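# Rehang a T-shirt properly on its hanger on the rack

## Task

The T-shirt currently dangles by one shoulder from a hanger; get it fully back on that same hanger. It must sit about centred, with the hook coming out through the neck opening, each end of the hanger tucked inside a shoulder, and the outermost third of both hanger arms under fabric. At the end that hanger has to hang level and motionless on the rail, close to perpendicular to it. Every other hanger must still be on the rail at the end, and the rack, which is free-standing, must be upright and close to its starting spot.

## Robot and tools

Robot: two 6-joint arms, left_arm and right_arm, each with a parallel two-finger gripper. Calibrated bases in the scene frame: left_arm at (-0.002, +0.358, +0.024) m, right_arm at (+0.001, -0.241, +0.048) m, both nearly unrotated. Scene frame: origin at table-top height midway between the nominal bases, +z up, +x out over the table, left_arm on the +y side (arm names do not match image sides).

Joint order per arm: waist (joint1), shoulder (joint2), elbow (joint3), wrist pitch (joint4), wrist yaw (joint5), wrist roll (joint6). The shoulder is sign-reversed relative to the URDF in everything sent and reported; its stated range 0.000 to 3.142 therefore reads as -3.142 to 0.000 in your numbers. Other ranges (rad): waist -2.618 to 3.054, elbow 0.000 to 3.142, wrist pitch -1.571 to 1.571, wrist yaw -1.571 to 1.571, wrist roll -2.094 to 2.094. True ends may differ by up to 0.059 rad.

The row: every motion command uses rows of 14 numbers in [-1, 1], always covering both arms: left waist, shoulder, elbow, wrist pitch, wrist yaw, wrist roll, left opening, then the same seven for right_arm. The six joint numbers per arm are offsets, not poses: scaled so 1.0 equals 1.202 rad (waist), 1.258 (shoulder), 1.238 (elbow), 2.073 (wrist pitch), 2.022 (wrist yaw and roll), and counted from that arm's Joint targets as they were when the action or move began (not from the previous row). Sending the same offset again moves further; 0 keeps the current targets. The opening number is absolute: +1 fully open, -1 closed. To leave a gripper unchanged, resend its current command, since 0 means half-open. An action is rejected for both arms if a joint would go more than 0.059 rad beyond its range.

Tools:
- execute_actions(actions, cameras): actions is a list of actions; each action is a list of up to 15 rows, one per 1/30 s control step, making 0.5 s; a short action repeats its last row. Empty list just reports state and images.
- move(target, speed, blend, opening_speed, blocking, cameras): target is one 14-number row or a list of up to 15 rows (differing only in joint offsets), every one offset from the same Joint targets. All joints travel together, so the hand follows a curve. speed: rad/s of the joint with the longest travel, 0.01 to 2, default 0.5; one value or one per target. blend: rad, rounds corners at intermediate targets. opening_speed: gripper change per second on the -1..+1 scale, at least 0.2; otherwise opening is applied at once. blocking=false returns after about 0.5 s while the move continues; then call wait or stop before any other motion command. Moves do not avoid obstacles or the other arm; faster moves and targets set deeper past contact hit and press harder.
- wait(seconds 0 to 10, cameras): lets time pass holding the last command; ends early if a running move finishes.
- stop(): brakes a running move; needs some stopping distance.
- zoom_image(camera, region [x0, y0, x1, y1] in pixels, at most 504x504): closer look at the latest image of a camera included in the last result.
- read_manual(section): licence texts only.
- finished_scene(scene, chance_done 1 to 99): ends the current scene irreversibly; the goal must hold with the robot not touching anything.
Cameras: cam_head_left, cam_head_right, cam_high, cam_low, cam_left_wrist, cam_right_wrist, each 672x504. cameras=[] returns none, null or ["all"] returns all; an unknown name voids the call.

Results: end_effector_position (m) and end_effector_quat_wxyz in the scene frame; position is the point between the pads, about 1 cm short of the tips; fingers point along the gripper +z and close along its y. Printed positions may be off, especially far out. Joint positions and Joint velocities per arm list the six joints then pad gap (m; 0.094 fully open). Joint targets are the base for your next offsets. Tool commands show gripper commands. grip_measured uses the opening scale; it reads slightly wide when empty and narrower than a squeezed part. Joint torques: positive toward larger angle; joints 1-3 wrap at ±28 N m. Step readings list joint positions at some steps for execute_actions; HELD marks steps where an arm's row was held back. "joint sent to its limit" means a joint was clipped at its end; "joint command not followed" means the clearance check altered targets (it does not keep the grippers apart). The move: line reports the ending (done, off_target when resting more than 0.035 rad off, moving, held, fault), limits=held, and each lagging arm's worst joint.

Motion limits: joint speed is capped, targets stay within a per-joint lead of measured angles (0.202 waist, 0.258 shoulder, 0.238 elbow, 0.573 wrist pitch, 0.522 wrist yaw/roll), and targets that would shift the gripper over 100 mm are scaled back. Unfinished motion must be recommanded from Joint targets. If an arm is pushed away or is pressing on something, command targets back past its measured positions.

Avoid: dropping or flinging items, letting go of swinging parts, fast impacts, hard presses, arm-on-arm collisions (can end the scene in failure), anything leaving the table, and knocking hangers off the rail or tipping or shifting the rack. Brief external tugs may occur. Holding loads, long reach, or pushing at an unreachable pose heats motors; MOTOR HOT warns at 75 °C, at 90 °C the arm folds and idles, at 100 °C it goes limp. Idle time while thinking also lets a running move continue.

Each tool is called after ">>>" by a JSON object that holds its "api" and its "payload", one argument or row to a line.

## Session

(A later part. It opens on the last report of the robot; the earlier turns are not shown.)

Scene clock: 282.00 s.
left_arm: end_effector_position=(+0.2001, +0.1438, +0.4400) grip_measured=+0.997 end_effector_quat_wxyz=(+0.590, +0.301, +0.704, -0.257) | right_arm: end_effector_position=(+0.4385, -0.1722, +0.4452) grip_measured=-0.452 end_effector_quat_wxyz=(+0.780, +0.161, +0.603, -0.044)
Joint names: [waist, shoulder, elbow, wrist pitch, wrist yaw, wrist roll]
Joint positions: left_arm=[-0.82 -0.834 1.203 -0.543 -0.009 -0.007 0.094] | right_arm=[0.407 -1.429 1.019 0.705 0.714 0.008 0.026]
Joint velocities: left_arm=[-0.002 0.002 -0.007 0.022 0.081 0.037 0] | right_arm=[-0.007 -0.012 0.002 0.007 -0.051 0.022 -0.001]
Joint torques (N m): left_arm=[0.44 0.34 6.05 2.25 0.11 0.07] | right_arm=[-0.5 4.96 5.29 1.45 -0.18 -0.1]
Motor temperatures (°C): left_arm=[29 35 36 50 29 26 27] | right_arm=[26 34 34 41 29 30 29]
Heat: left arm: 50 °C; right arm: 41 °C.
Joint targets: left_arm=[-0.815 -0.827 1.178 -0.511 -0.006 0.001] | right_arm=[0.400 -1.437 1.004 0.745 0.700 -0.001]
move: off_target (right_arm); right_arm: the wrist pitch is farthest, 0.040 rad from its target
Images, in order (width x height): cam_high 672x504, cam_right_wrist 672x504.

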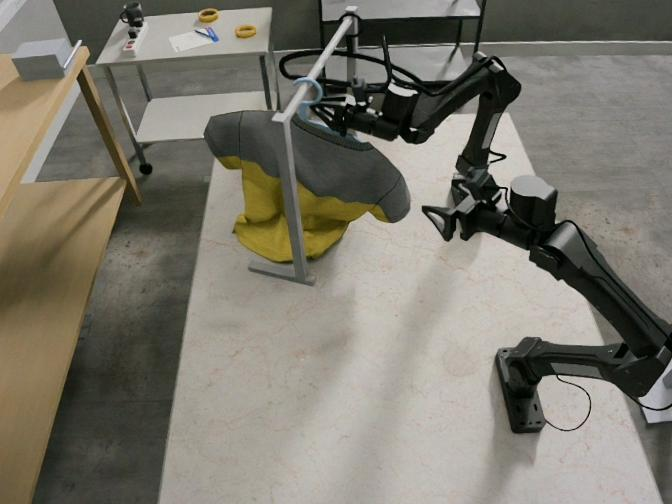

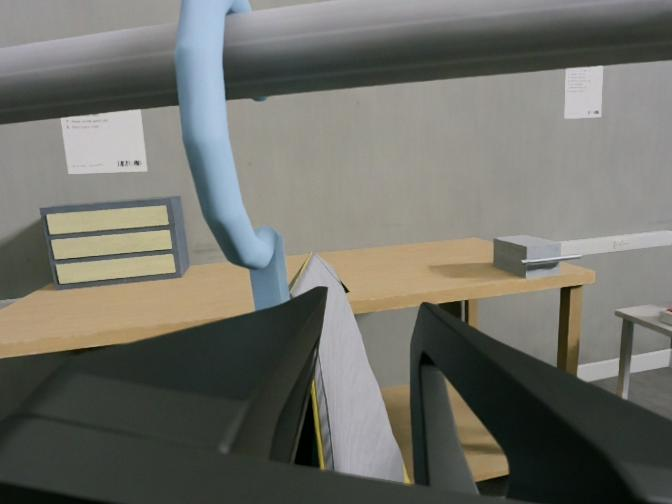

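>>> {"api": "move", "payload": {
  "target": [0,0,0,0,0,0,1,0,0,0,0,0,0,-1],
  "opening_speed": 0.4,
  "cameras": ["cam_right_wrist"]
}}

>>> {"api": "zoom_image", "payload": {
  "camera": "cam_right_wrist",
  "region": [150, 0, 550, 500]
}}

Scene clock: 283.73 s.
left_arm: end_effector_position=(+0.2001, +0.1438, +0.4400) grip_measured=+0.997 end_effector_quat_wxyz=(+0.590, +0.301, +0.704, -0.257) | right_arm: end_effector_position=(+0.4383, -0.1722, +0.4458) grip_measured=-0.990 end_effector_quat_wxyz=(+0.781, +0.161, +0.602, -0.043)
Joint names: [waist, shoulder, elbow, wrist pitch, wrist yaw, wrist roll]
Joint positions: left_arm=[-0.82 -0.834 1.203 -0.543 -0.009 -0.007 0.094] | right_arm=[0.407 -1.429 1.019 0.708 0.714 0.008 0]
Joint velocities: left_arm=[0.012 0.007 -0.012 0.007 0.037 -0.037 -0.001] | right_arm=[-0.012 0.002 -0.002 0.037 -0.007 -0.037 -0.001]
Joint torques (N m): left_arm=[0.43 0.32 6.01 2.25 0.11 0.03] | right_arm=[-0.5 4.96 5.3 1.42 -0.19 -0.1]
Motor temperatures (°C): left_arm=[29 35 36 50 29 26 27] | right_arm=[26 34 34 41 29 30 29]
Heat: left arm: 50 °C; right arm: 41 °C.
Joint targets: left_arm=[-0.815 -0.827 1.178 -0.511 -0.006 0.001] | right_arm=[0.400 -1.437 1.004 0.745 0.700 -0.001]
move: off_target (right_arm); right_arm: the wrist pitch is farthest, 0.037 rad from its target
Images, in order (width x height): cam_right_wrist 672x504.

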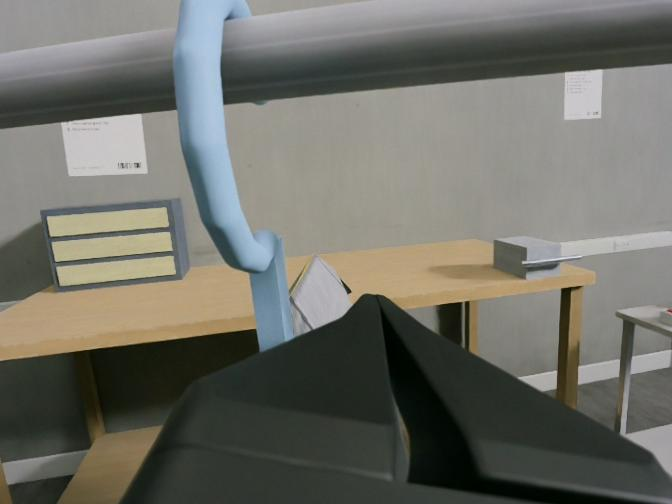

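Scaled by 1.008 from the camera's 672x504 image, which has a finer 960x720 frame.

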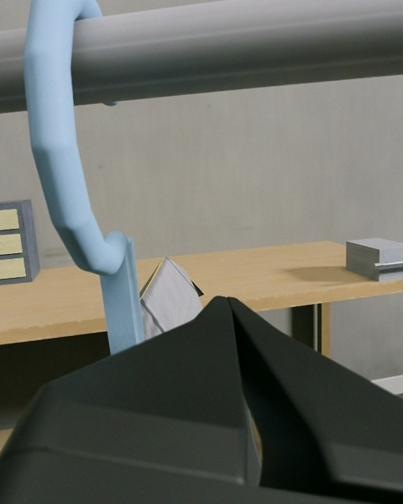

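>>> {"api": "move", "payload": {
  "target": [0,0,0,0,0,0,1,0.076,-0.064,0.078,-0.007,0.0445,0,0.0],
  "speed": 0.2,
  "cameras": ["cam_right_wrist"]
}}

Scene clock: 285.73 s.
left_arm: end_effector_position=(+0.2001, +0.1438, +0.4400) grip_measured=+0.997 end_effector_quat_wxyz=(+0.590, +0.301, +0.704, -0.257) | right_arm: end_effector_position=(+0.4466, -0.1384, +0.4295) grip_measured=-0.002 end_effector_quat_wxyz=(+0.769, +0.158, +0.618, -0.039)
Joint names: [waist, shoulder, elbow, wrist pitch, wrist yaw, wrist roll]
Joint positions: left_arm=[-0.82 -0.834 1.203 -0.543 -0.009 -0.007 0.094] | right_arm=[0.49 -1.509 1.059 0.717 0.786 0.008 0.047]
Joint velocities: left_arm=[0.007 0.002 -0.002 -0.095 -0.007 0.007 -0.001] | right_arm=[-0.012 0.007 -0.002 0.007 -0.022 0.037 -0.001]
Joint torques (N m): left_arm=[0.42 0.16 6.12 2.26 0.08 0.1] | right_arm=[0.14 5.67 9.39 1.19 0.01 -0.11]
Motor temperatures (°C): left_arm=[29 35 36 50 29 26 27] | right_arm=[26 34 34 41 29 30 29]
Heat: left arm: 50 °C; right arm: 41 °C.
Joint targets: left_arm=[-0.815 -0.827 1.178 -0.511 -0.006 0.001] | right_arm=[0.492 -1.517 1.101 0.731 0.790 -0.001]
move: off_target (right_arm); right_arm: the elbow is farthest, 0.042 rad from its target
Images, in order (width x height): cam_right_wrist 672x504.

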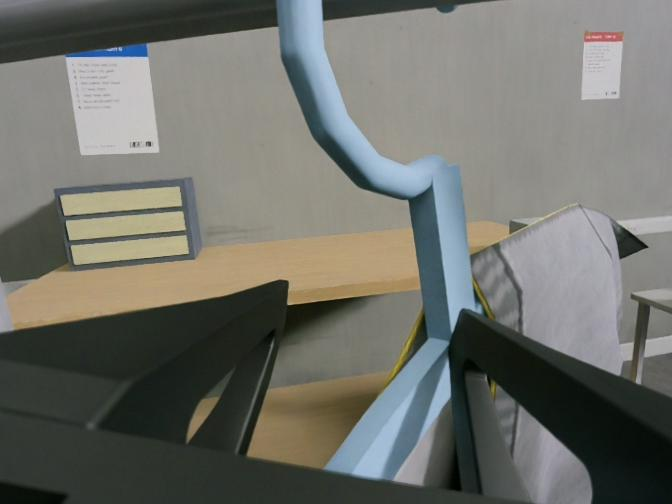

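>>> {"api": "wait", "payload": {
  "seconds": 1,
  "cameras": ["cam_high","cam_head_right","cam_right_wrist","cam_left_wrist"]
}}

>>> {"api": "zoom_image", "payload": {
  "camera": "cam_high",
  "region": [200, 50, 430, 280]
}}

Scene clock: 287.20 s.
left_arm: end_effector_position=(+0.2001, +0.1438, +0.4400) grip_measured=+0.997 end_effector_quat_wxyz=(+0.590, +0.301, +0.704, -0.257) | right_arm: end_effector_position=(+0.4465, -0.1386, +0.4294) grip_measured=-0.002 end_effector_quat_wxyz=(+0.769, +0.159, +0.618, -0.040)
Joint names: [waist, shoulder, elbow, wrist pitch, wrist yaw, wrist roll]
Joint positions: left_arm=[-0.82 -0.834 1.203 -0.543 -0.009 -0.007 0.094] | right_arm=[0.49 -1.509 1.059 0.717 0.788 0.008 0.047]
Joint velocities: left_arm=[-0.002 0.007 -0.002 0.037 -0.022 0.022 0] | right_arm=[-0.017 -0.007 0.007 -0.022 -0.051 0.154 0]
Joint torques (N m): left_arm=[0.44 0.21 6.11 2.26 0.14 0.06] | right_arm=[0.13 5.65 9.4 1.2 -0.01 -0.1]
Motor temperatures (°C): left_arm=[29 34 36 50 29 26 27] | right_arm=[26 34 34 41 29 30 29]
Heat: left arm: 50 °C; right arm: 41 °C.
Joint targets: left_arm=[-0.815 -0.827 1.178 -0.511 -0.006 0.001] | right_arm=[0.492 -1.517 1.101 0.731 0.790 -0.001]
Tool commands: left_gripper/opening=+1.0 right_gripper/opening=+0.0
wait: 1.00 s; at rest from the start
Images, in order (width x height): cam_head_right 672x504, cam_high 672x504, cam_left_wrist 672x504, cam_right_wrist 672x504.

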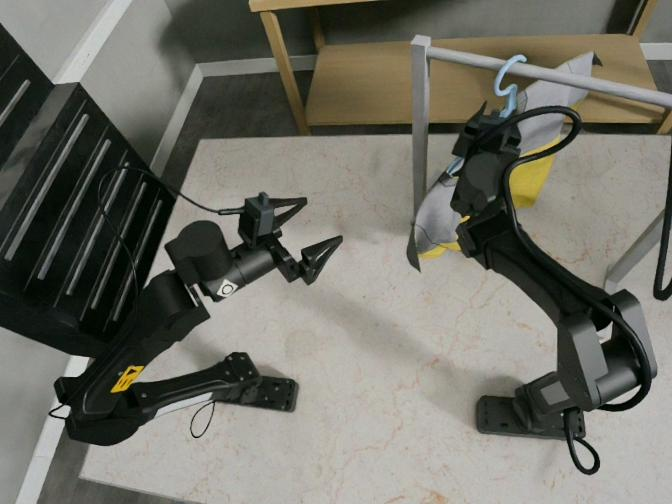

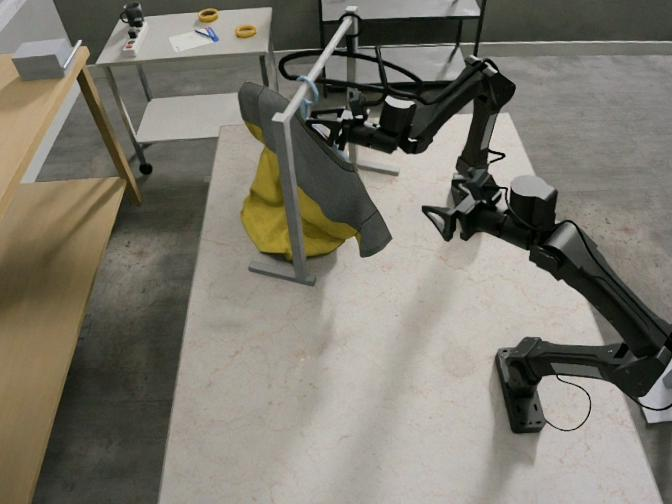

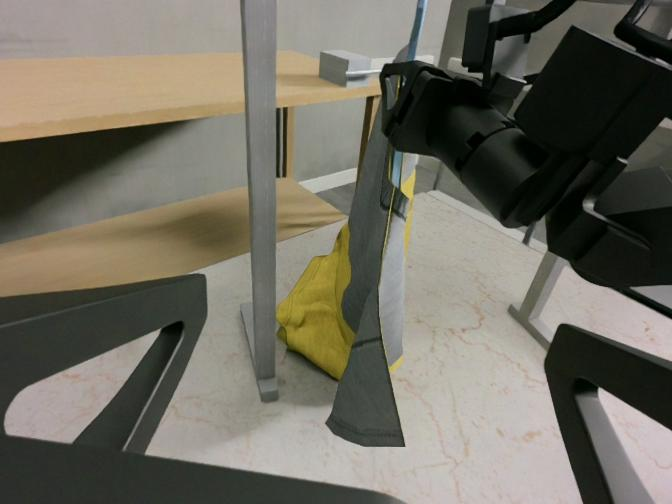

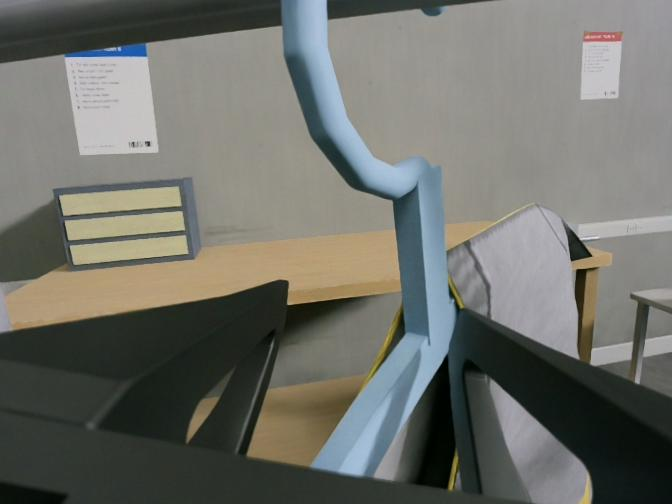

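Scaled by 2.191 from the camera's 672x504 image, which has a finer 960x720 frame.

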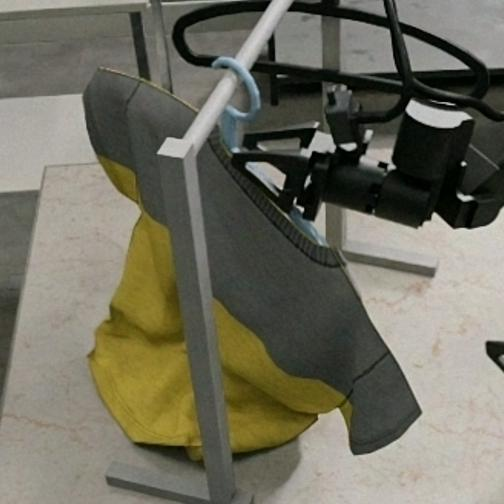

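>>> {"api": "move", "payload": {
  "target": [
    [0,0,0,0,0,0,1,0.125,0.134,-0.082,-0.034,0.079,0,0.2],
    [0,0,0,0,0,0,1,0.19,-0.05,0.161,-0.068,0.277,0,0.2]
  ],
  "speed": 0.3,
  "cameras": ["cam_high","cam_right_wrist"]
}}

Scene clock: 290.73 s.
left_arm: end_effector_position=(+0.2001, +0.1438, +0.4400) grip_measured=+0.997 end_effector_quat_wxyz=(+0.590, +0.301, +0.704, -0.257) | right_arm: end_effector_position=(+0.3970, -0.1189, +0.4439) grip_measured=+0.198 end_effector_quat_wxyz=(+0.719, +0.305, +0.612, -0.121)
Joint names: [waist, shoulder, elbow, wrist pitch, wrist yaw, wrist roll]
Joint positions: left_arm=[-0.82 -0.834 1.203 -0.543 -0.009 -0.007 0.094] | right_arm=[0.716 -1.571 1.257 0.608 1.349 0.008 0.056]
Joint velocities: left_arm=[-0.012 0.012 -0.012 -0.007 -0.022 -0.051 0] | right_arm=[-0.002 0.012 0.007 -0.066 -0.037 0.007 0]
Joint torques (N m): left_arm=[0.39 0.28 6 2.3 0.05 0.09] | right_arm=[0.32 5.97 9.24 0.65 -0.07 -0.1]
Motor temperatures (°C): left_arm=[29 34 36 51 29 26 27] | right_arm=[26 34 34 40 29 30 29]
Heat: left arm: 51 °C; right arm: 40 °C.
Joint targets: left_arm=[-0.815 -0.827 1.178 -0.511 -0.006 0.001] | right_arm=[0.720 -1.580 1.300 0.590 1.350 -0.001]
move: off_target (right_arm); right_arm: the elbow is farthest, 0.043 rad from its target
Images, in order (width x height): cam_high 672x504, cam_right_wrist 672x504.

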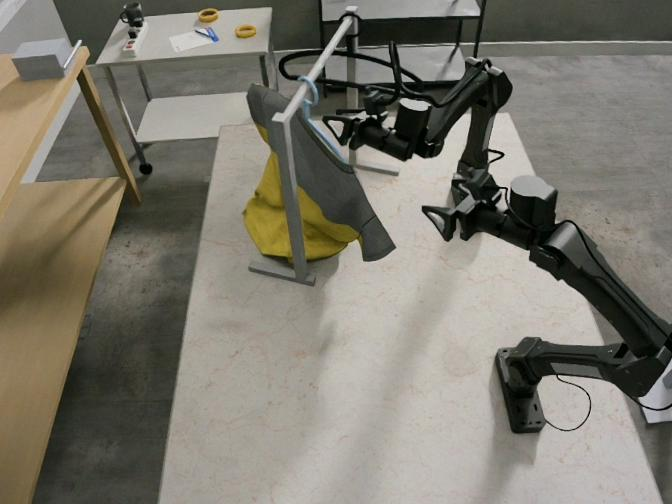

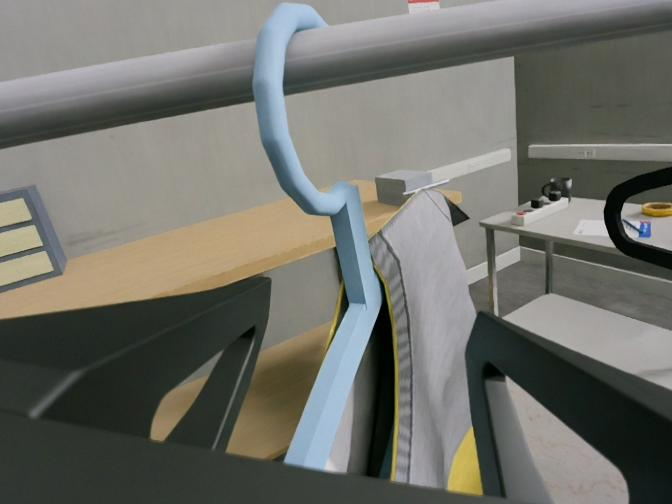

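>>> {"api": "move", "payload": {
  "target": [0,0,0,0,0,0,1,-0.14,-0.064,0.04,0.0145,-0.089,0,0.2],
  "speed": 0.15,
  "cameras": ["cam_high","cam_right_wrist"]
}}

Scene clock: 292.70 s.
left_arm: end_effector_position=(+0.2001, +0.1438, +0.4400) grip_measured=+0.997 end_effector_quat_wxyz=(+0.590, +0.301, +0.704, -0.257) | right_arm: end_effector_position=(+0.4469, -0.1510, +0.4392) grip_measured=+0.198 end_effector_quat_wxyz=(+0.727, +0.288, +0.607, -0.140)
Joint names: [waist, shoulder, elbow, wrist pitch, wrist yaw, wrist roll]
Joint positions: left_arm=[-0.82 -0.834 1.203 -0.543 -0.009 -0.007 0.094] | right_arm=[0.555 -1.651 1.306 0.608 1.188 0.008 0.056]
Joint velocities: left_arm=[-0.012 0.007 0.002 0.007 0.037 -0.037 0.001] | right_arm=[-0.002 -0.002 0.012 0.051 0.007 -0.066 0]
Joint torques (N m): left_arm=[0.53 0.29 6.12 2.24 0.05 0.05] | right_arm=[-0.29 6.83 9.37 1.02 -0.25 -0.1]
Motor temperatures (°C): left_arm=[29 34 36 51 29 26 27] | right_arm=[26 34 34 40 29 30 28]
Heat: left arm: 51 °C; right arm: 40 °C.
Joint targets: left_arm=[-0.815 -0.827 1.178 -0.511 -0.006 0.001] | right_arm=[0.552 -1.661 1.350 0.620 1.170 -0.001]
move: off_target (right_arm); right_arm: the elbow is farthest, 0.043 rad from its target
Images, in order (width x height): cam_high 672x504, cam_right_wrist 672x504.

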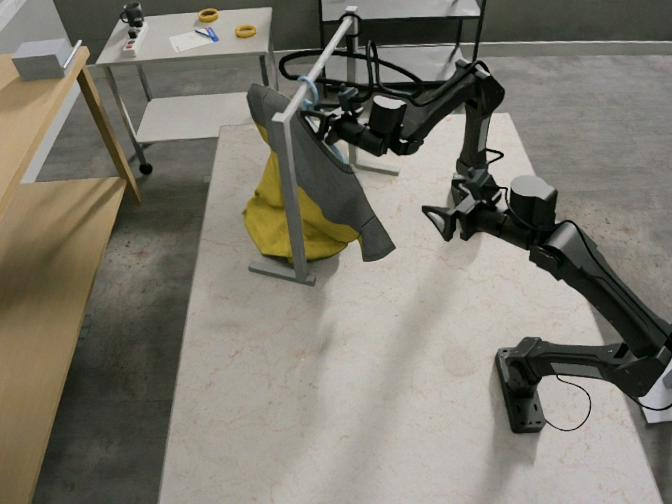

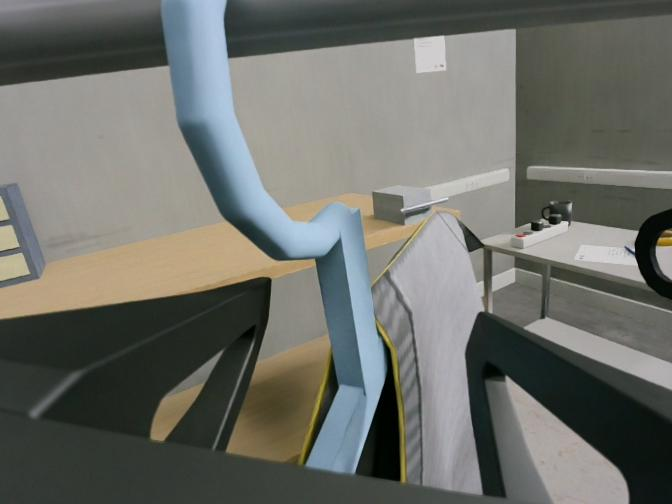

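>>> {"api": "move", "payload": {
  "target": [0,0,0,0,0,0,1,-0.028,-0.013,0.008,0.003,-0.018,0,0.2],
  "speed": 0.15,
  "cameras": []
}}

>>> {"api": "move", "payload": {
  "target": [0,0,0,0,0,0,1,0,0,0,0,0,0,-1],
  "opening_speed": 0.6,
  "cameras": ["cam_high","cam_right_wrist","cam_left_wrist"]
}}

Scene clock: 293.83 s.
left_arm: end_effector_position=(+0.2001, +0.1438, +0.4400) grip_measured=+0.997 end_effector_quat_wxyz=(+0.590, +0.301, +0.704, -0.257) | right_arm: end_effector_position=(+0.4566, -0.1583, +0.4386) grip_measured=+0.198 end_effector_quat_wxyz=(+0.729, +0.283, +0.606, -0.142)
Joint names: [waist, shoulder, elbow, wrist pitch, wrist yaw, wrist roll]
Joint positions: left_arm=[-0.82 -0.834 1.203 -0.543 -0.009 -0.007 0.094] | right_arm=[0.523 -1.666 1.317 0.608 1.153 0.008 0.056]
Joint velocities: left_arm=[-0.012 0.007 0.002 0.007 -0.051 -0.022 0] | right_arm=[-0.007 -0.007 -0.002 -0.051 0.022 0.007 0]
Joint torques (N m): left_arm=[0.53 0.05 5.98 2.26 0.1 0.04] | right_arm=[-0.38 6.89 9.35 1.09 -0.24 -0.1]
Motor temperatures (°C): left_arm=[29 34 36 51 29 26 27] | right_arm=[26 34 34 40 29 30 28]
Heat: left arm: 51 °C; right arm: 40 °C.
Joint targets: left_arm=[-0.815 -0.827 1.178 -0.511 -0.006 0.001] | right_arm=[0.518 -1.677 1.360 0.626 1.133 -0.001]
move: off_target (right_arm); right_arm: the elbow is farthest, 0.043 rad from its target
No camera images: "cameras" was empty.

Scene clock: 296.03 s.
left_arm: end_effector_position=(+0.2001, +0.1438, +0.4400) grip_measured=+0.997 end_effector_quat_wxyz=(+0.590, +0.301, +0.704, -0.257) | right_arm: end_effector_position=(+0.4607, -0.1519, +0.4447) grip_measured=-0.848 end_effector_quat_wxyz=(+0.736, +0.263, +0.609, -0.133)
Joint names: [waist, shoulder, elbow, wrist pitch, wrist yaw, wrist roll]
Joint positions: left_arm=[-0.82 -0.834 1.203 -0.543 -0.009 -0.007 0.094] | right_arm=[0.523 -1.666 1.328 0.608 1.108 -0.014 0.007]
Joint velocities: left_arm=[-0.002 -0.002 0.002 0.11 0.022 -0.081 0] | right_arm=[0.012 -0.022 0.012 -0.051 -0.051 -0.081 0]
Joint torques (N m): left_arm=[0.36 0.28 6.23 2.28 0.11 0.07] | right_arm=[-0.38 6.91 8.59 1.12 0.1 0.08]
Motor temperatures (°C): left_arm=[29 34 36 51 29 26 27] | right_arm=[26 34 34 40 29 30 28]
Heat: left arm: 51 °C; right arm: 40 °C.
Joint targets: left_arm=[-0.815 -0.827 1.178 -0.511 -0.006 0.001] | right_arm=[0.518 -1.677 1.360 0.626 1.133 -0.001]
move: done
Images, in order (width x height): cam_high 672x504, cam_left_wrist 672x504, cam_right_wrist 672x504.

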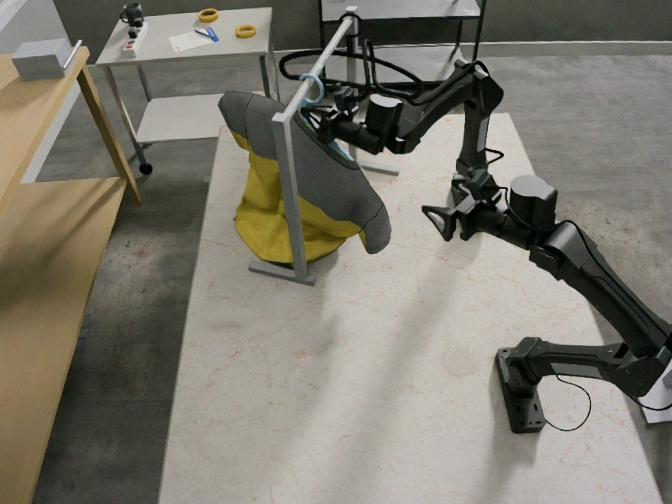

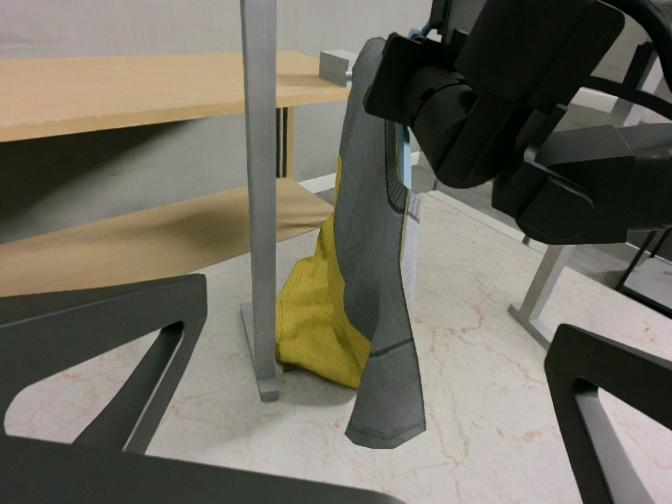

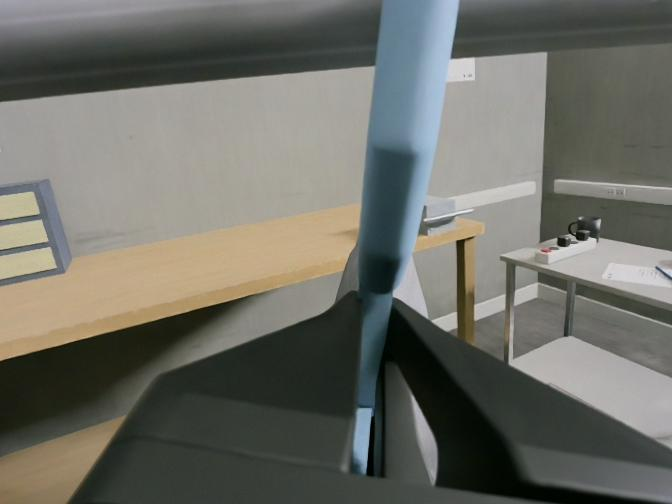

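>>> {"api": "move", "payload": {
  "target": [
    [0,0,0,0,0,0,1,-0.061,0.133,-0.21,0.05,-0.187,0,-1],
    [0,0,0,0,0,0,1,0.01,0.224,-0.008,-0.35,-0.145,0,-1]
  ],
  "speed": 0.3,
  "blend": 0.1,
  "cameras": ["cam_high","cam_right_wrist","cam_left_wrist"]
}}

>>> {"api": "zoom_image", "payload": {
  "camera": "cam_high",
  "region": [230, 50, 460, 280]
}}

Scene clock: 301.67 s.
left_arm: end_effector_position=(+0.2001, +0.1438, +0.4400) grip_measured=+0.997 end_effector_quat_wxyz=(+0.590, +0.301, +0.704, -0.257) | right_arm: end_effector_position=(+0.4273, -0.1543, +0.4460) grip_measured=-0.852 end_effector_quat_wxyz=(+0.666, +0.100, +0.725, -0.145)
Joint names: [waist, shoulder, elbow, wrist pitch, wrist yaw, wrist roll]
Joint positions: left_arm=[-0.82 -0.834 1.203 -0.543 -0.009 -0.007 0.094] | right_arm=[0.501 -1.416 1.33 -0.022 0.863 0.006 0.007]
Joint velocities: left_arm=[0.007 0.002 0.007 -0.007 -0.007 0.037 0] | right_arm=[-0.017 0.002 -0.012 0.037 0.007 0.037 0]
Joint torques (N m): left_arm=[0.53 0.44 5.97 2.29 0.08 0.08] | right_arm=[2.24 7.46 7.79 0.51 -0.13 -0.08]
Motor temperatures (°C): left_arm=[29 34 36 51 28 26 27] | right_arm=[26 34 34 40 29 30 29]
Heat: left arm: 51 °C; right arm: 40 °C.
Joint targets: left_arm=[-0.815 -0.827 1.178 -0.511 -0.006 0.001] | right_arm=[0.530 -1.395 1.349 -0.099 0.840 -0.001]
move: off_target (right_arm); right_arm: the wrist pitch is farthest, 0.077 rad from its target
Images, in order (width x height): cam_high 672x504, cam_left_wrist 672x504, cam_right_wrist 672x504.

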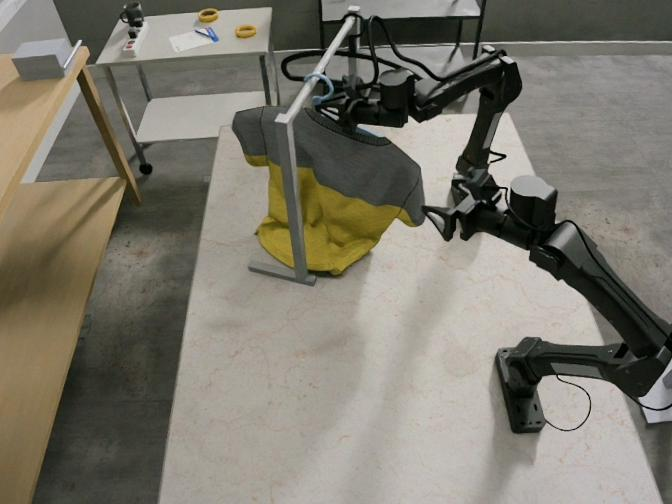

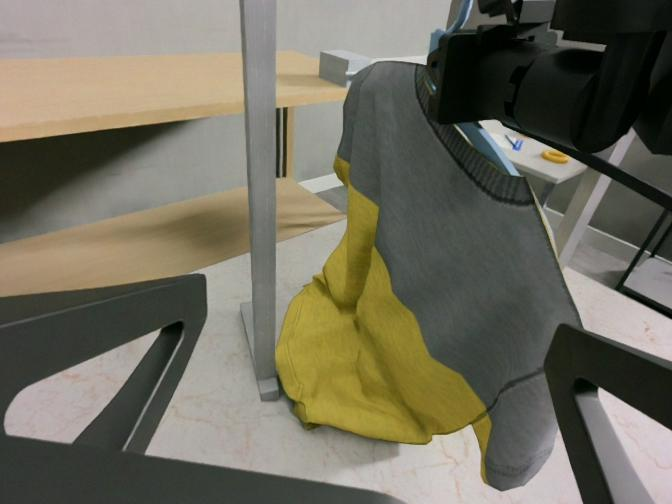

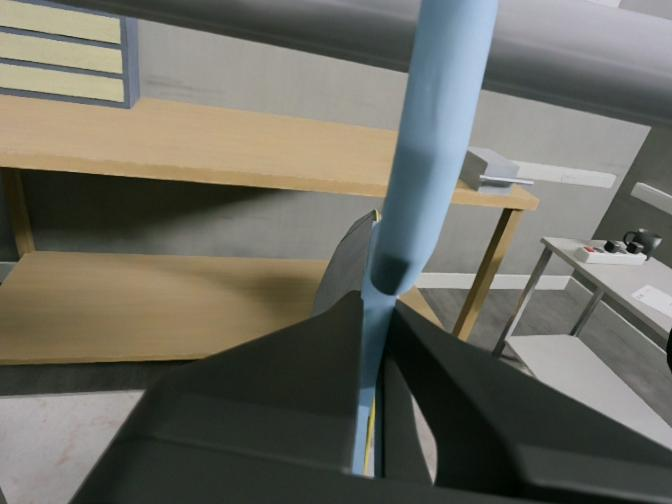

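Scaled by 2.191 from the camera's 672x504 image, which has a finer 960x720 frame.

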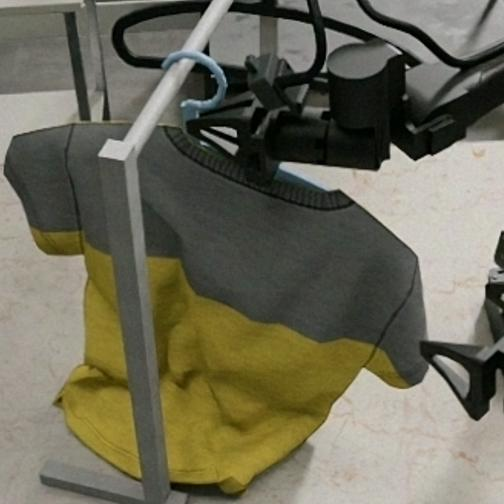

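>>> {"api": "move", "payload": {
  "target": [
    [0,0,0,0,0,0,1,0.067,-0.08,0.3,-0.348,0.037,0,-1],
    [0,0,0,0,0,0,1,0.096,-0.183,0.538,-0.536,0.054,0,-1]
  ],
  "speed": 0.3,
  "blend": 0.1,
  "cameras": ["cam_high","cam_right_wrist","cam_left_wrist"]
}}

>>> {"api": "zoom_image", "payload": {
  "camera": "cam_high",
  "region": [230, 50, 460, 280]
}}

Scene clock: 306.13 s.
left_arm: end_effector_position=(+0.2001, +0.1438, +0.4400) grip_measured=+0.997 end_effector_quat_wxyz=(+0.590, +0.301, +0.704, -0.257) | right_arm: end_effector_position=(+0.3767, -0.1486, +0.4670) grip_measured=-0.853 end_effector_quat_wxyz=(+0.478, -0.057, +0.825, -0.296)
Joint names: [waist, shoulder, elbow, wrist pitch, wrist yaw, wrist roll]
Joint positions: left_arm=[-0.82 -0.834 1.203 -0.543 -0.009 -0.007 0.094] | right_arm=[0.62 -1.606 1.999 -1.127 0.99 0.025 0.007]
Joint velocities: left_arm=[-0.002 -0.002 0.007 0.066 -0.037 -0.007 0] | right_arm=[0.007 -0.002 0.002 0.007 0.051 -0.007 0]
Joint torques (N m): left_arm=[0.42 0.43 6.15 2.3 0.09 0.04] | right_arm=[1.96 4.3 6.34 0.23 -0.07 -0.27]
Motor temperatures (°C): left_arm=[29 34 36 51 28 26 27] | right_arm=[26 34 34 39 29 30 29]
Heat: left arm: 51 °C; right arm: 39 °C.
Joint targets: left_arm=[-0.815 -0.827 1.178 -0.511 -0.006 0.001] | right_arm=[0.646 -1.625 2.016 -1.210 0.949 -0.001]
move: off_target (right_arm); right_arm: the wrist pitch is farthest, 0.083 rad from its target
Images, in order (width x height): cam_high 672x504, cam_left_wrist 672x504, cam_right_wrist 672x504.

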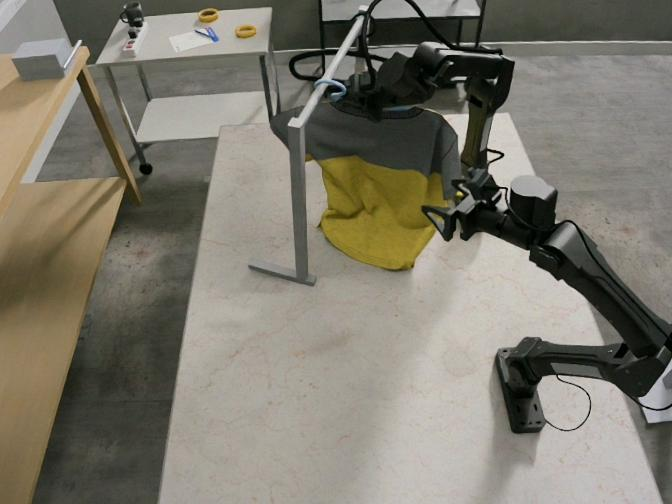

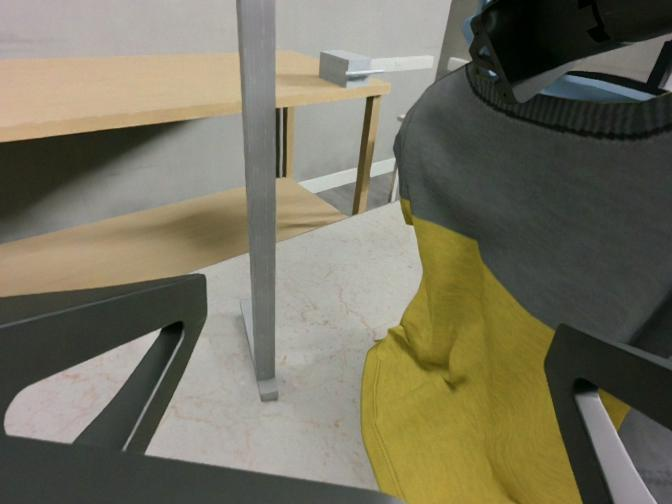

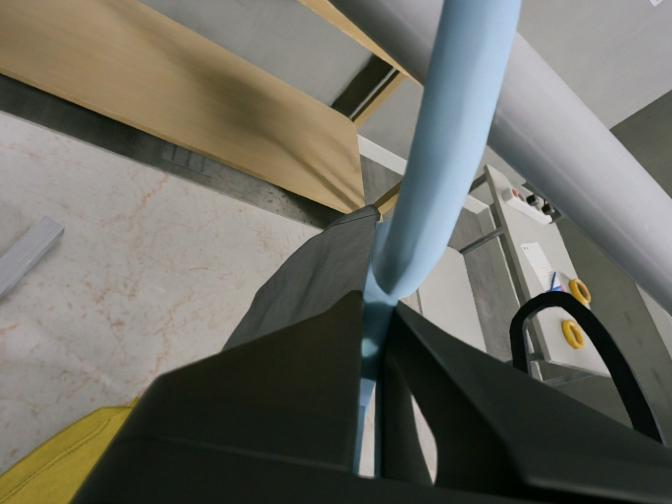

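Scaled by 2.191 from the camera's 672x504 image, which has a finer 960x720 frame.

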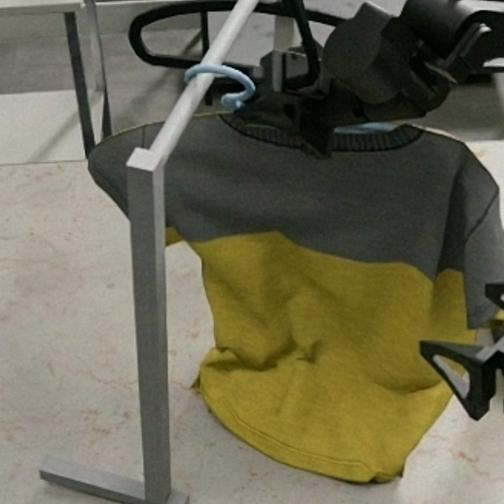

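>>> {"api": "move", "payload": {
  "target": [0,0,0,0,0,0,1,-0.009,-0.134,0.258,-0.121,-0.004,0,-1],
  "speed": 0.3,
  "cameras": ["cam_high","cam_right_wrist","cam_left_wrist"]
}}

>>> {"api": "zoom_image", "payload": {
  "camera": "cam_high",
  "region": [230, 50, 460, 280]
}}

Scene clock: 308.27 s.
left_arm: end_effector_position=(+0.2001, +0.1438, +0.4400) grip_measured=+0.997 end_effector_quat_wxyz=(+0.590, +0.301, +0.704, -0.257) | right_arm: end_effector_position=(+0.3828, -0.1438, +0.4738) grip_measured=-0.853 end_effector_quat_wxyz=(+0.434, -0.089, +0.837, -0.321)
Joint names: [waist, shoulder, elbow, wrist pitch, wrist yaw, wrist roll]
Joint positions: left_arm=[-0.82 -0.834 1.203 -0.543 -0.009 -0.007 0.094] | right_arm=[0.62 -1.779 2.313 -1.391 0.987 0.025 0.007]
Joint velocities: left_arm=[-0.017 -0.007 -0.002 -0.037 -0.022 -0.081 0] | right_arm=[-0.007 0.012 -0.002 -0.11 0.037 -0.125 0]
Joint torques (N m): left_arm=[0.46 0.25 6.04 2.24 0.09 0.07] | right_arm=[1.11 5.65 6.24 0.26 -0.08 -0.27]
Motor temperatures (°C): left_arm=[29 34 36 51 28 26 27] | right_arm=[26 34 34 39 29 30 29]
Heat: left arm: 51 °C; right arm: 39 °C.
Joint targets: left_arm=[-0.815 -0.827 1.178 -0.511 -0.006 0.001] | right_arm=[0.635 -1.794 2.335 -1.461 0.941 -0.001]
move: off_target (right_arm); right_arm: the wrist pitch is farthest, 0.070 rad from its target
Images, in order (width x height): cam_high 672x504, cam_left_wrist 672x504, cam_right_wrist 672x504.

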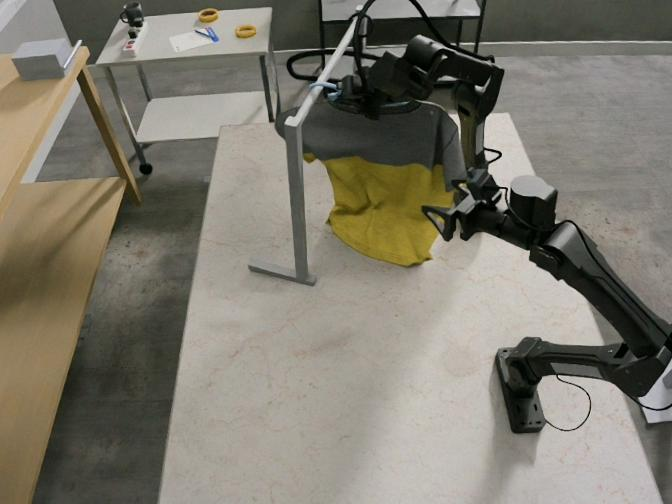

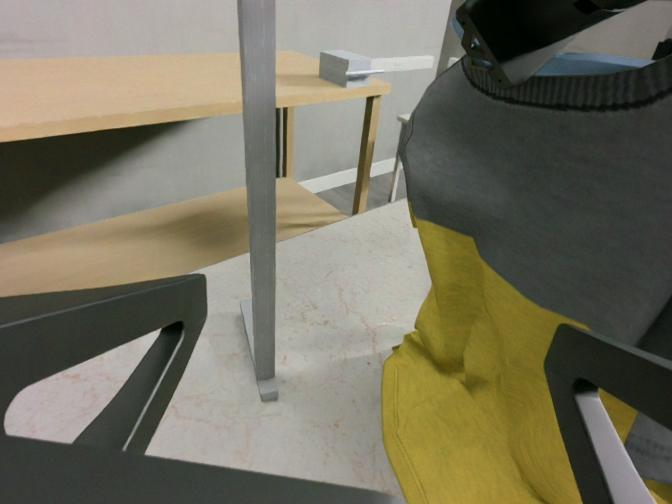

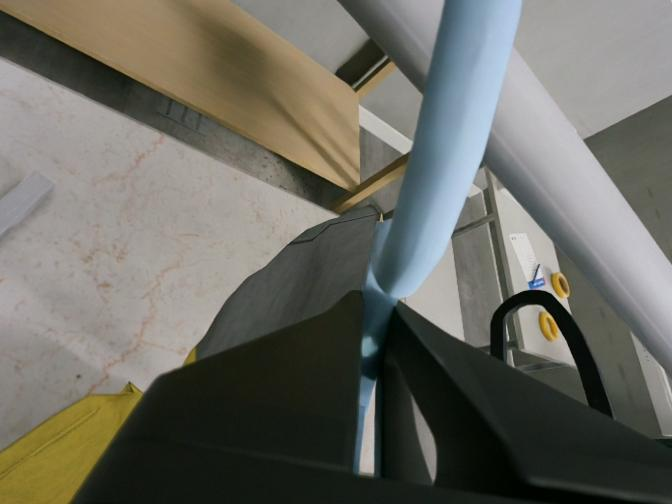

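Scaled by 2.191 from the camera's 672x504 image, which has a finer 960x720 frame.

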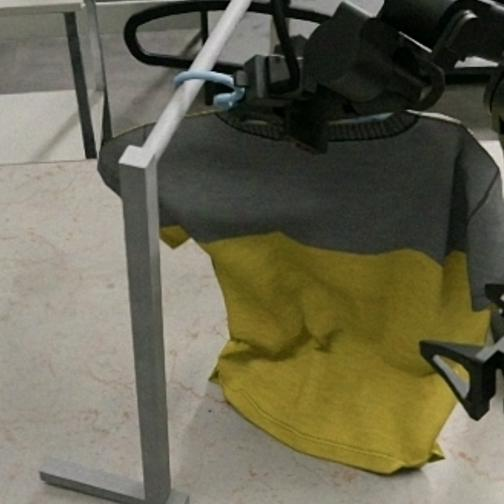

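>>> {"api": "execute_actions", "payload": {
  "actions": [
    [[0,0,0,0,0,0,1,0,0,0,0.05,0,0,-1],[0,0,0,0,0,0,1,0,0,0,0.05,0,0,-1],[0,0,0,0,0,0,1,0,0,0,0.05,0,0,-1],[0,0,0,0,0,0,1,0,0,0,-0.04,0,0,-1],[0,0,0,0,0,0,1,0,0,0,-0.04,0,0,-1],[0,0,0,0,0,0,1,0,0,0,-0.04,0,0,-1],[0,0,0,0,0,0,1,0,0,0,0.05,0,0,-1],[0,0,0,0,0,0,1,0,0,0,0.05,0,0,-1],[0,0,0,0,0,0,1,0,0,0,0.05,0,0,-1],[0,0,0,0,0,0,1,0,0,0,-0.04,0,0,-1],[0,0,0,0,0,0,1,0,0,0,-0.04,0,0,-1],[0,0,0,0,0,0,1,0,0,0,-0.04,0,0,-1],[0,0,0,0,0,0,1,0,0,0,0.03,0,0,-1],[0,0,0,0,0,0,1,0,0,0,0.03,0,0,-1],[0,0,0,0,0,0,1,0,0,0,0,0,0,-1]]
  ],
  "cameras": ["cam_high","cam_left_wrist"]
}}

>>> {"api": "zoom_image", "payload": {
  "camera": "cam_high",
  "region": [230, 50, 460, 280]
}}

Scene clock: 311.60 s.
left_arm: end_effector_position=(+0.2001, +0.1438, +0.4400) grip_measured=+0.997 end_effector_quat_wxyz=(+0.590, +0.301, +0.704, -0.257) | right_arm: end_effector_position=(+0.3851, -0.1404, +0.4733) grip_measured=-0.853 end_effector_quat_wxyz=(+0.437, -0.090, +0.839, -0.312)
Joint names: [waist, shoulder, elbow, wrist pitch, wrist yaw, wrist roll]
Joint positions: left_arm=[-0.82 -0.834 1.203 -0.543 -0.009 -0.007 0.094] | right_arm=[0.619 -1.785 2.321 -1.383 0.972 0.025 0.007]
Joint velocities: left_arm=[-0.002 -0.012 -0.002 0.051 -0.051 -0.066 0] | right_arm=[-0.012 0.002 0.012 -0.022 0.007 0.007 0]
Joint torques (N m): left_arm=[0.59 0.25 6.01 2.28 0.08 0.03] | right_arm=[1.16 6.27 5.61 0.2 -0.01 -0.27]
Motor temperatures (°C): left_arm=[29 34 36 52 28 26 27] | right_arm=[26 34 34 38 29 30 29]
Heat: left arm: 52 °C; right arm: 38 °C.
Joint targets: left_arm=[-0.815 -0.827 1.178 -0.511 -0.006 0.001] | right_arm=[0.635 -1.794 2.335 -1.461 0.941 -0.001]
Step readings (joint positions of left_arm | right_arm):
0: [-0.820 -0.834 1.203 -0.543 -0.009 -0.007] | [0.620 -1.779 2.313 -1.391 0.985 0.025]
1: [-0.820 -0.834 1.203 -0.543 -0.009 -0.007] | [0.620 -1.779 2.313 -1.388 0.985 0.025]
2: [-0.820 -0.834 1.203 -0.543 -0.009 -0.007] | [0.620 -1.779 2.313 -1.381 0.979 0.025]
4: [-0.820 -0.834 1.203 -0.543 -0.009 -0.007] | [0.620 -1.780 2.313 -1.380 0.975 0.025]
8: [-0.820 -0.834 1.203 -0.543 -0.009 -0.007] | [0.620 -1.782 2.319 -1.380 0.970 0.025]
15: [-0.820 -0.834 1.203 -0.543 -0.009 -0.007] | [0.619 -1.785 2.321 -1.383 0.972 0.025]
Images, in order (width x height): cam_high 672x504, cam_left_wrist 672x504.

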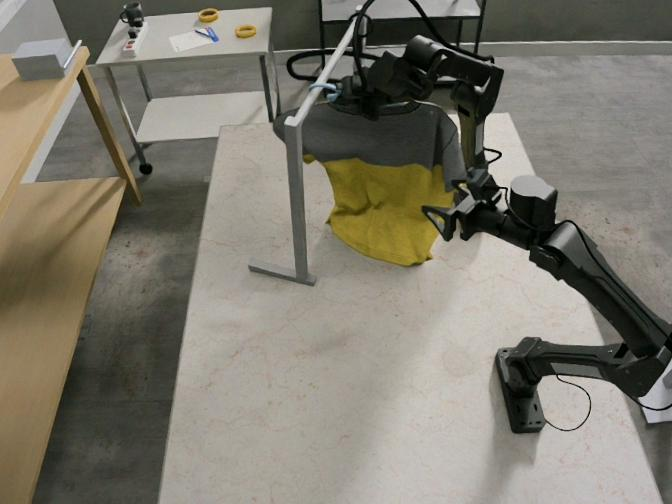

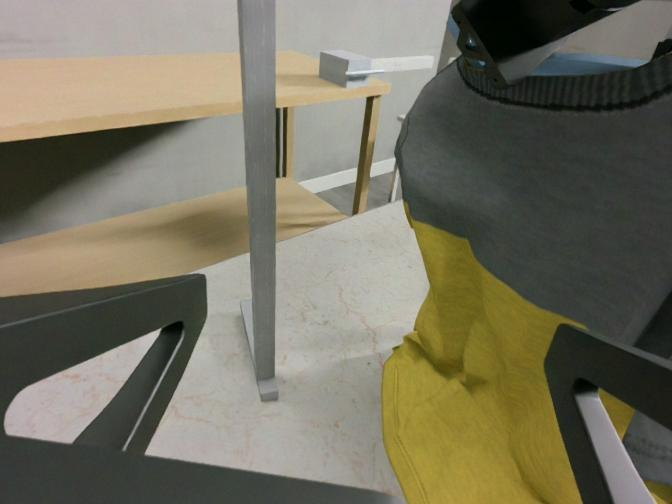

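Scaled by 2.191 from the camera's 672x504 image, which has a finer 960x720 frame.

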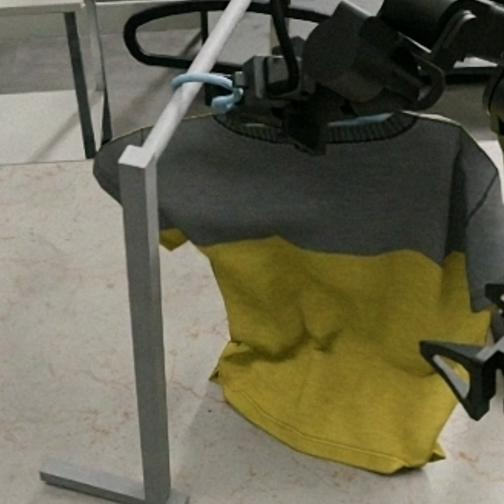

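>>> {"api": "execute_actions", "payload": {
  "actions": [
    [[0,0,0,0,0,0,1,0,0,0,0.1,0,0,-1],[0,0,0,0,0,0,1,0,0,0,0.1,0,0,-1],[0,0,0,0,0,0,1,0,0,0,0.1,0,0,-1],[0,0,0,0,0,0,1,0,0,0,0.1,0,0,-1],[0,0,0,0,0,0,1,0,0,0,-0.05,0,0,-1],[0,0,0,0,0,0,1,0,0,0,-0.05,0,0,-1],[0,0,0,0,0,0,1,0,0,0,-0.05,0,0,-1],[0,0,0,0,0,0,1,0,0,0,-0.05,0,0,-1],[0,0,0,0,0,0,1,0,0,0,0.1,0,0,-1],[0,0,0,0,0,0,1,0,0,0,0.1,0,0,-1],[0,0,0,0,0,0,1,0,0,0,0.1,0,0,-1],[0,0,0,0,0,0,1,0,0,0,0.1,0,0,-1],[0,0,0,0,0,0,1,0,0,0,-0.05,0,0,-1],[0,0,0,0,0,0,1,0,0,0,-0.05,0,0,-1],[0,0,0,0,0,0,1,0,0,0,0,0,0,-1]]
  ],
  "cameras": ["cam_high","cam_left_wrist"]
}}

>>> {"api": "zoom_image", "payload": {
  "camera": "cam_high",
  "region": [230, 50, 460, 280]
}}

Scene clock: 312.80 s.
left_arm: end_effector_position=(+0.2001, +0.1438, +0.4400) grip_measured=+0.997 end_effector_quat_wxyz=(+0.590, +0.301, +0.704, -0.257) | right_arm: end_effector_position=(+0.3897, -0.1343, +0.4708) grip_measured=-0.853 end_effector_quat_wxyz=(+0.440, -0.091, +0.840, -0.304)
Joint names: [waist, shoulder, elbow, wrist pitch, wrist yaw, wrist roll]
Joint positions: left_arm=[-0.82 -0.834 1.203 -0.543 -0.009 -0.007 0.094] | right_arm=[0.621 -1.795 2.322 -1.363 0.958 0.023 0.007]
Joint velocities: left_arm=[-0.002 0.002 0.007 0.051 -0.007 -0.022 0] | right_arm=[0.007 -0.002 0.002 0.007 -0.022 0.022 0]
Joint torques (N m): left_arm=[0.46 0.36 6.02 2.27 0.08 0.05] | right_arm=[1.02 7.32 5.55 0.03 0.11 -0.25]
Motor temperatures (°C): left_arm=[29 34 36 52 28 26 27] | right_arm=[26 34 34 38 29 30 29]
Heat: left arm: 52 °C; right arm: 38 °C.
Joint targets: left_arm=[-0.815 -0.827 1.178 -0.511 -0.006 0.001] | right_arm=[0.635 -1.794 2.335 -1.461 0.941 -0.001]
Step readings (joint positions of left_arm | right_arm):
0: [-0.820 -0.834 1.203 -0.543 -0.009 -0.007] | [0.619 -1.785 2.321 -1.383 0.972 0.025]
1: [-0.820 -0.834 1.203 -0.543 -0.009 -0.007] | [0.619 -1.785 2.321 -1.374 0.969 0.025]
2: [-0.820 -0.834 1.203 -0.543 -0.009 -0.007] | [0.620 -1.785 2.321 -1.357 0.964 0.025]
4: [-0.820 -0.834 1.203 -0.543 -0.009 -0.007] | [0.619 -1.788 2.321 -1.328 0.959 0.025]
8: [-0.820 -0.834 1.203 -0.543 -0.009 -0.007] | [0.620 -1.791 2.321 -1.381 0.964 0.025]
15: [-0.820 -0.834 1.203 -0.543 -0.009 -0.007] | [0.619 -1.795 2.322 -1.355 0.955 0.023]
Images, in order (width x height): cam_high 672x504, cam_left_wrist 672x504.

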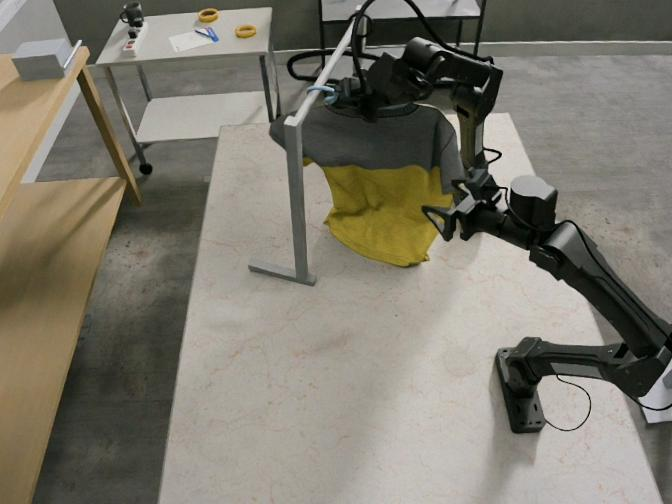

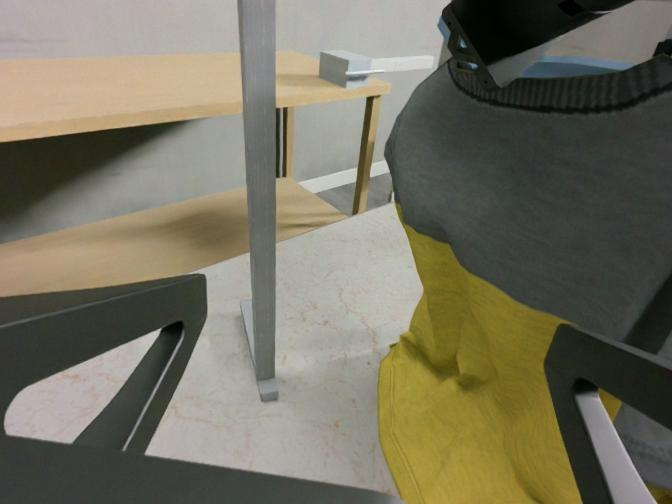

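Scaled by 2.191 from the camera's 672x504 image, which has a finer 960x720 frame.

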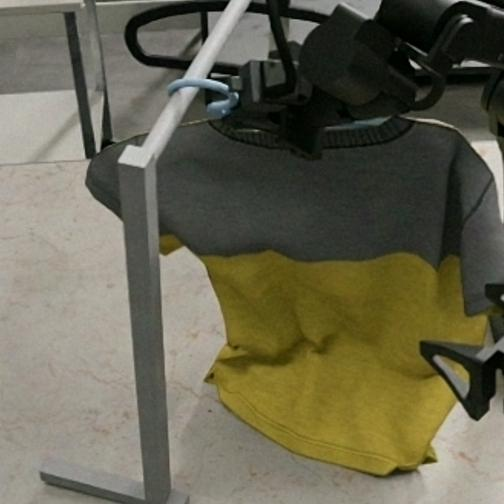

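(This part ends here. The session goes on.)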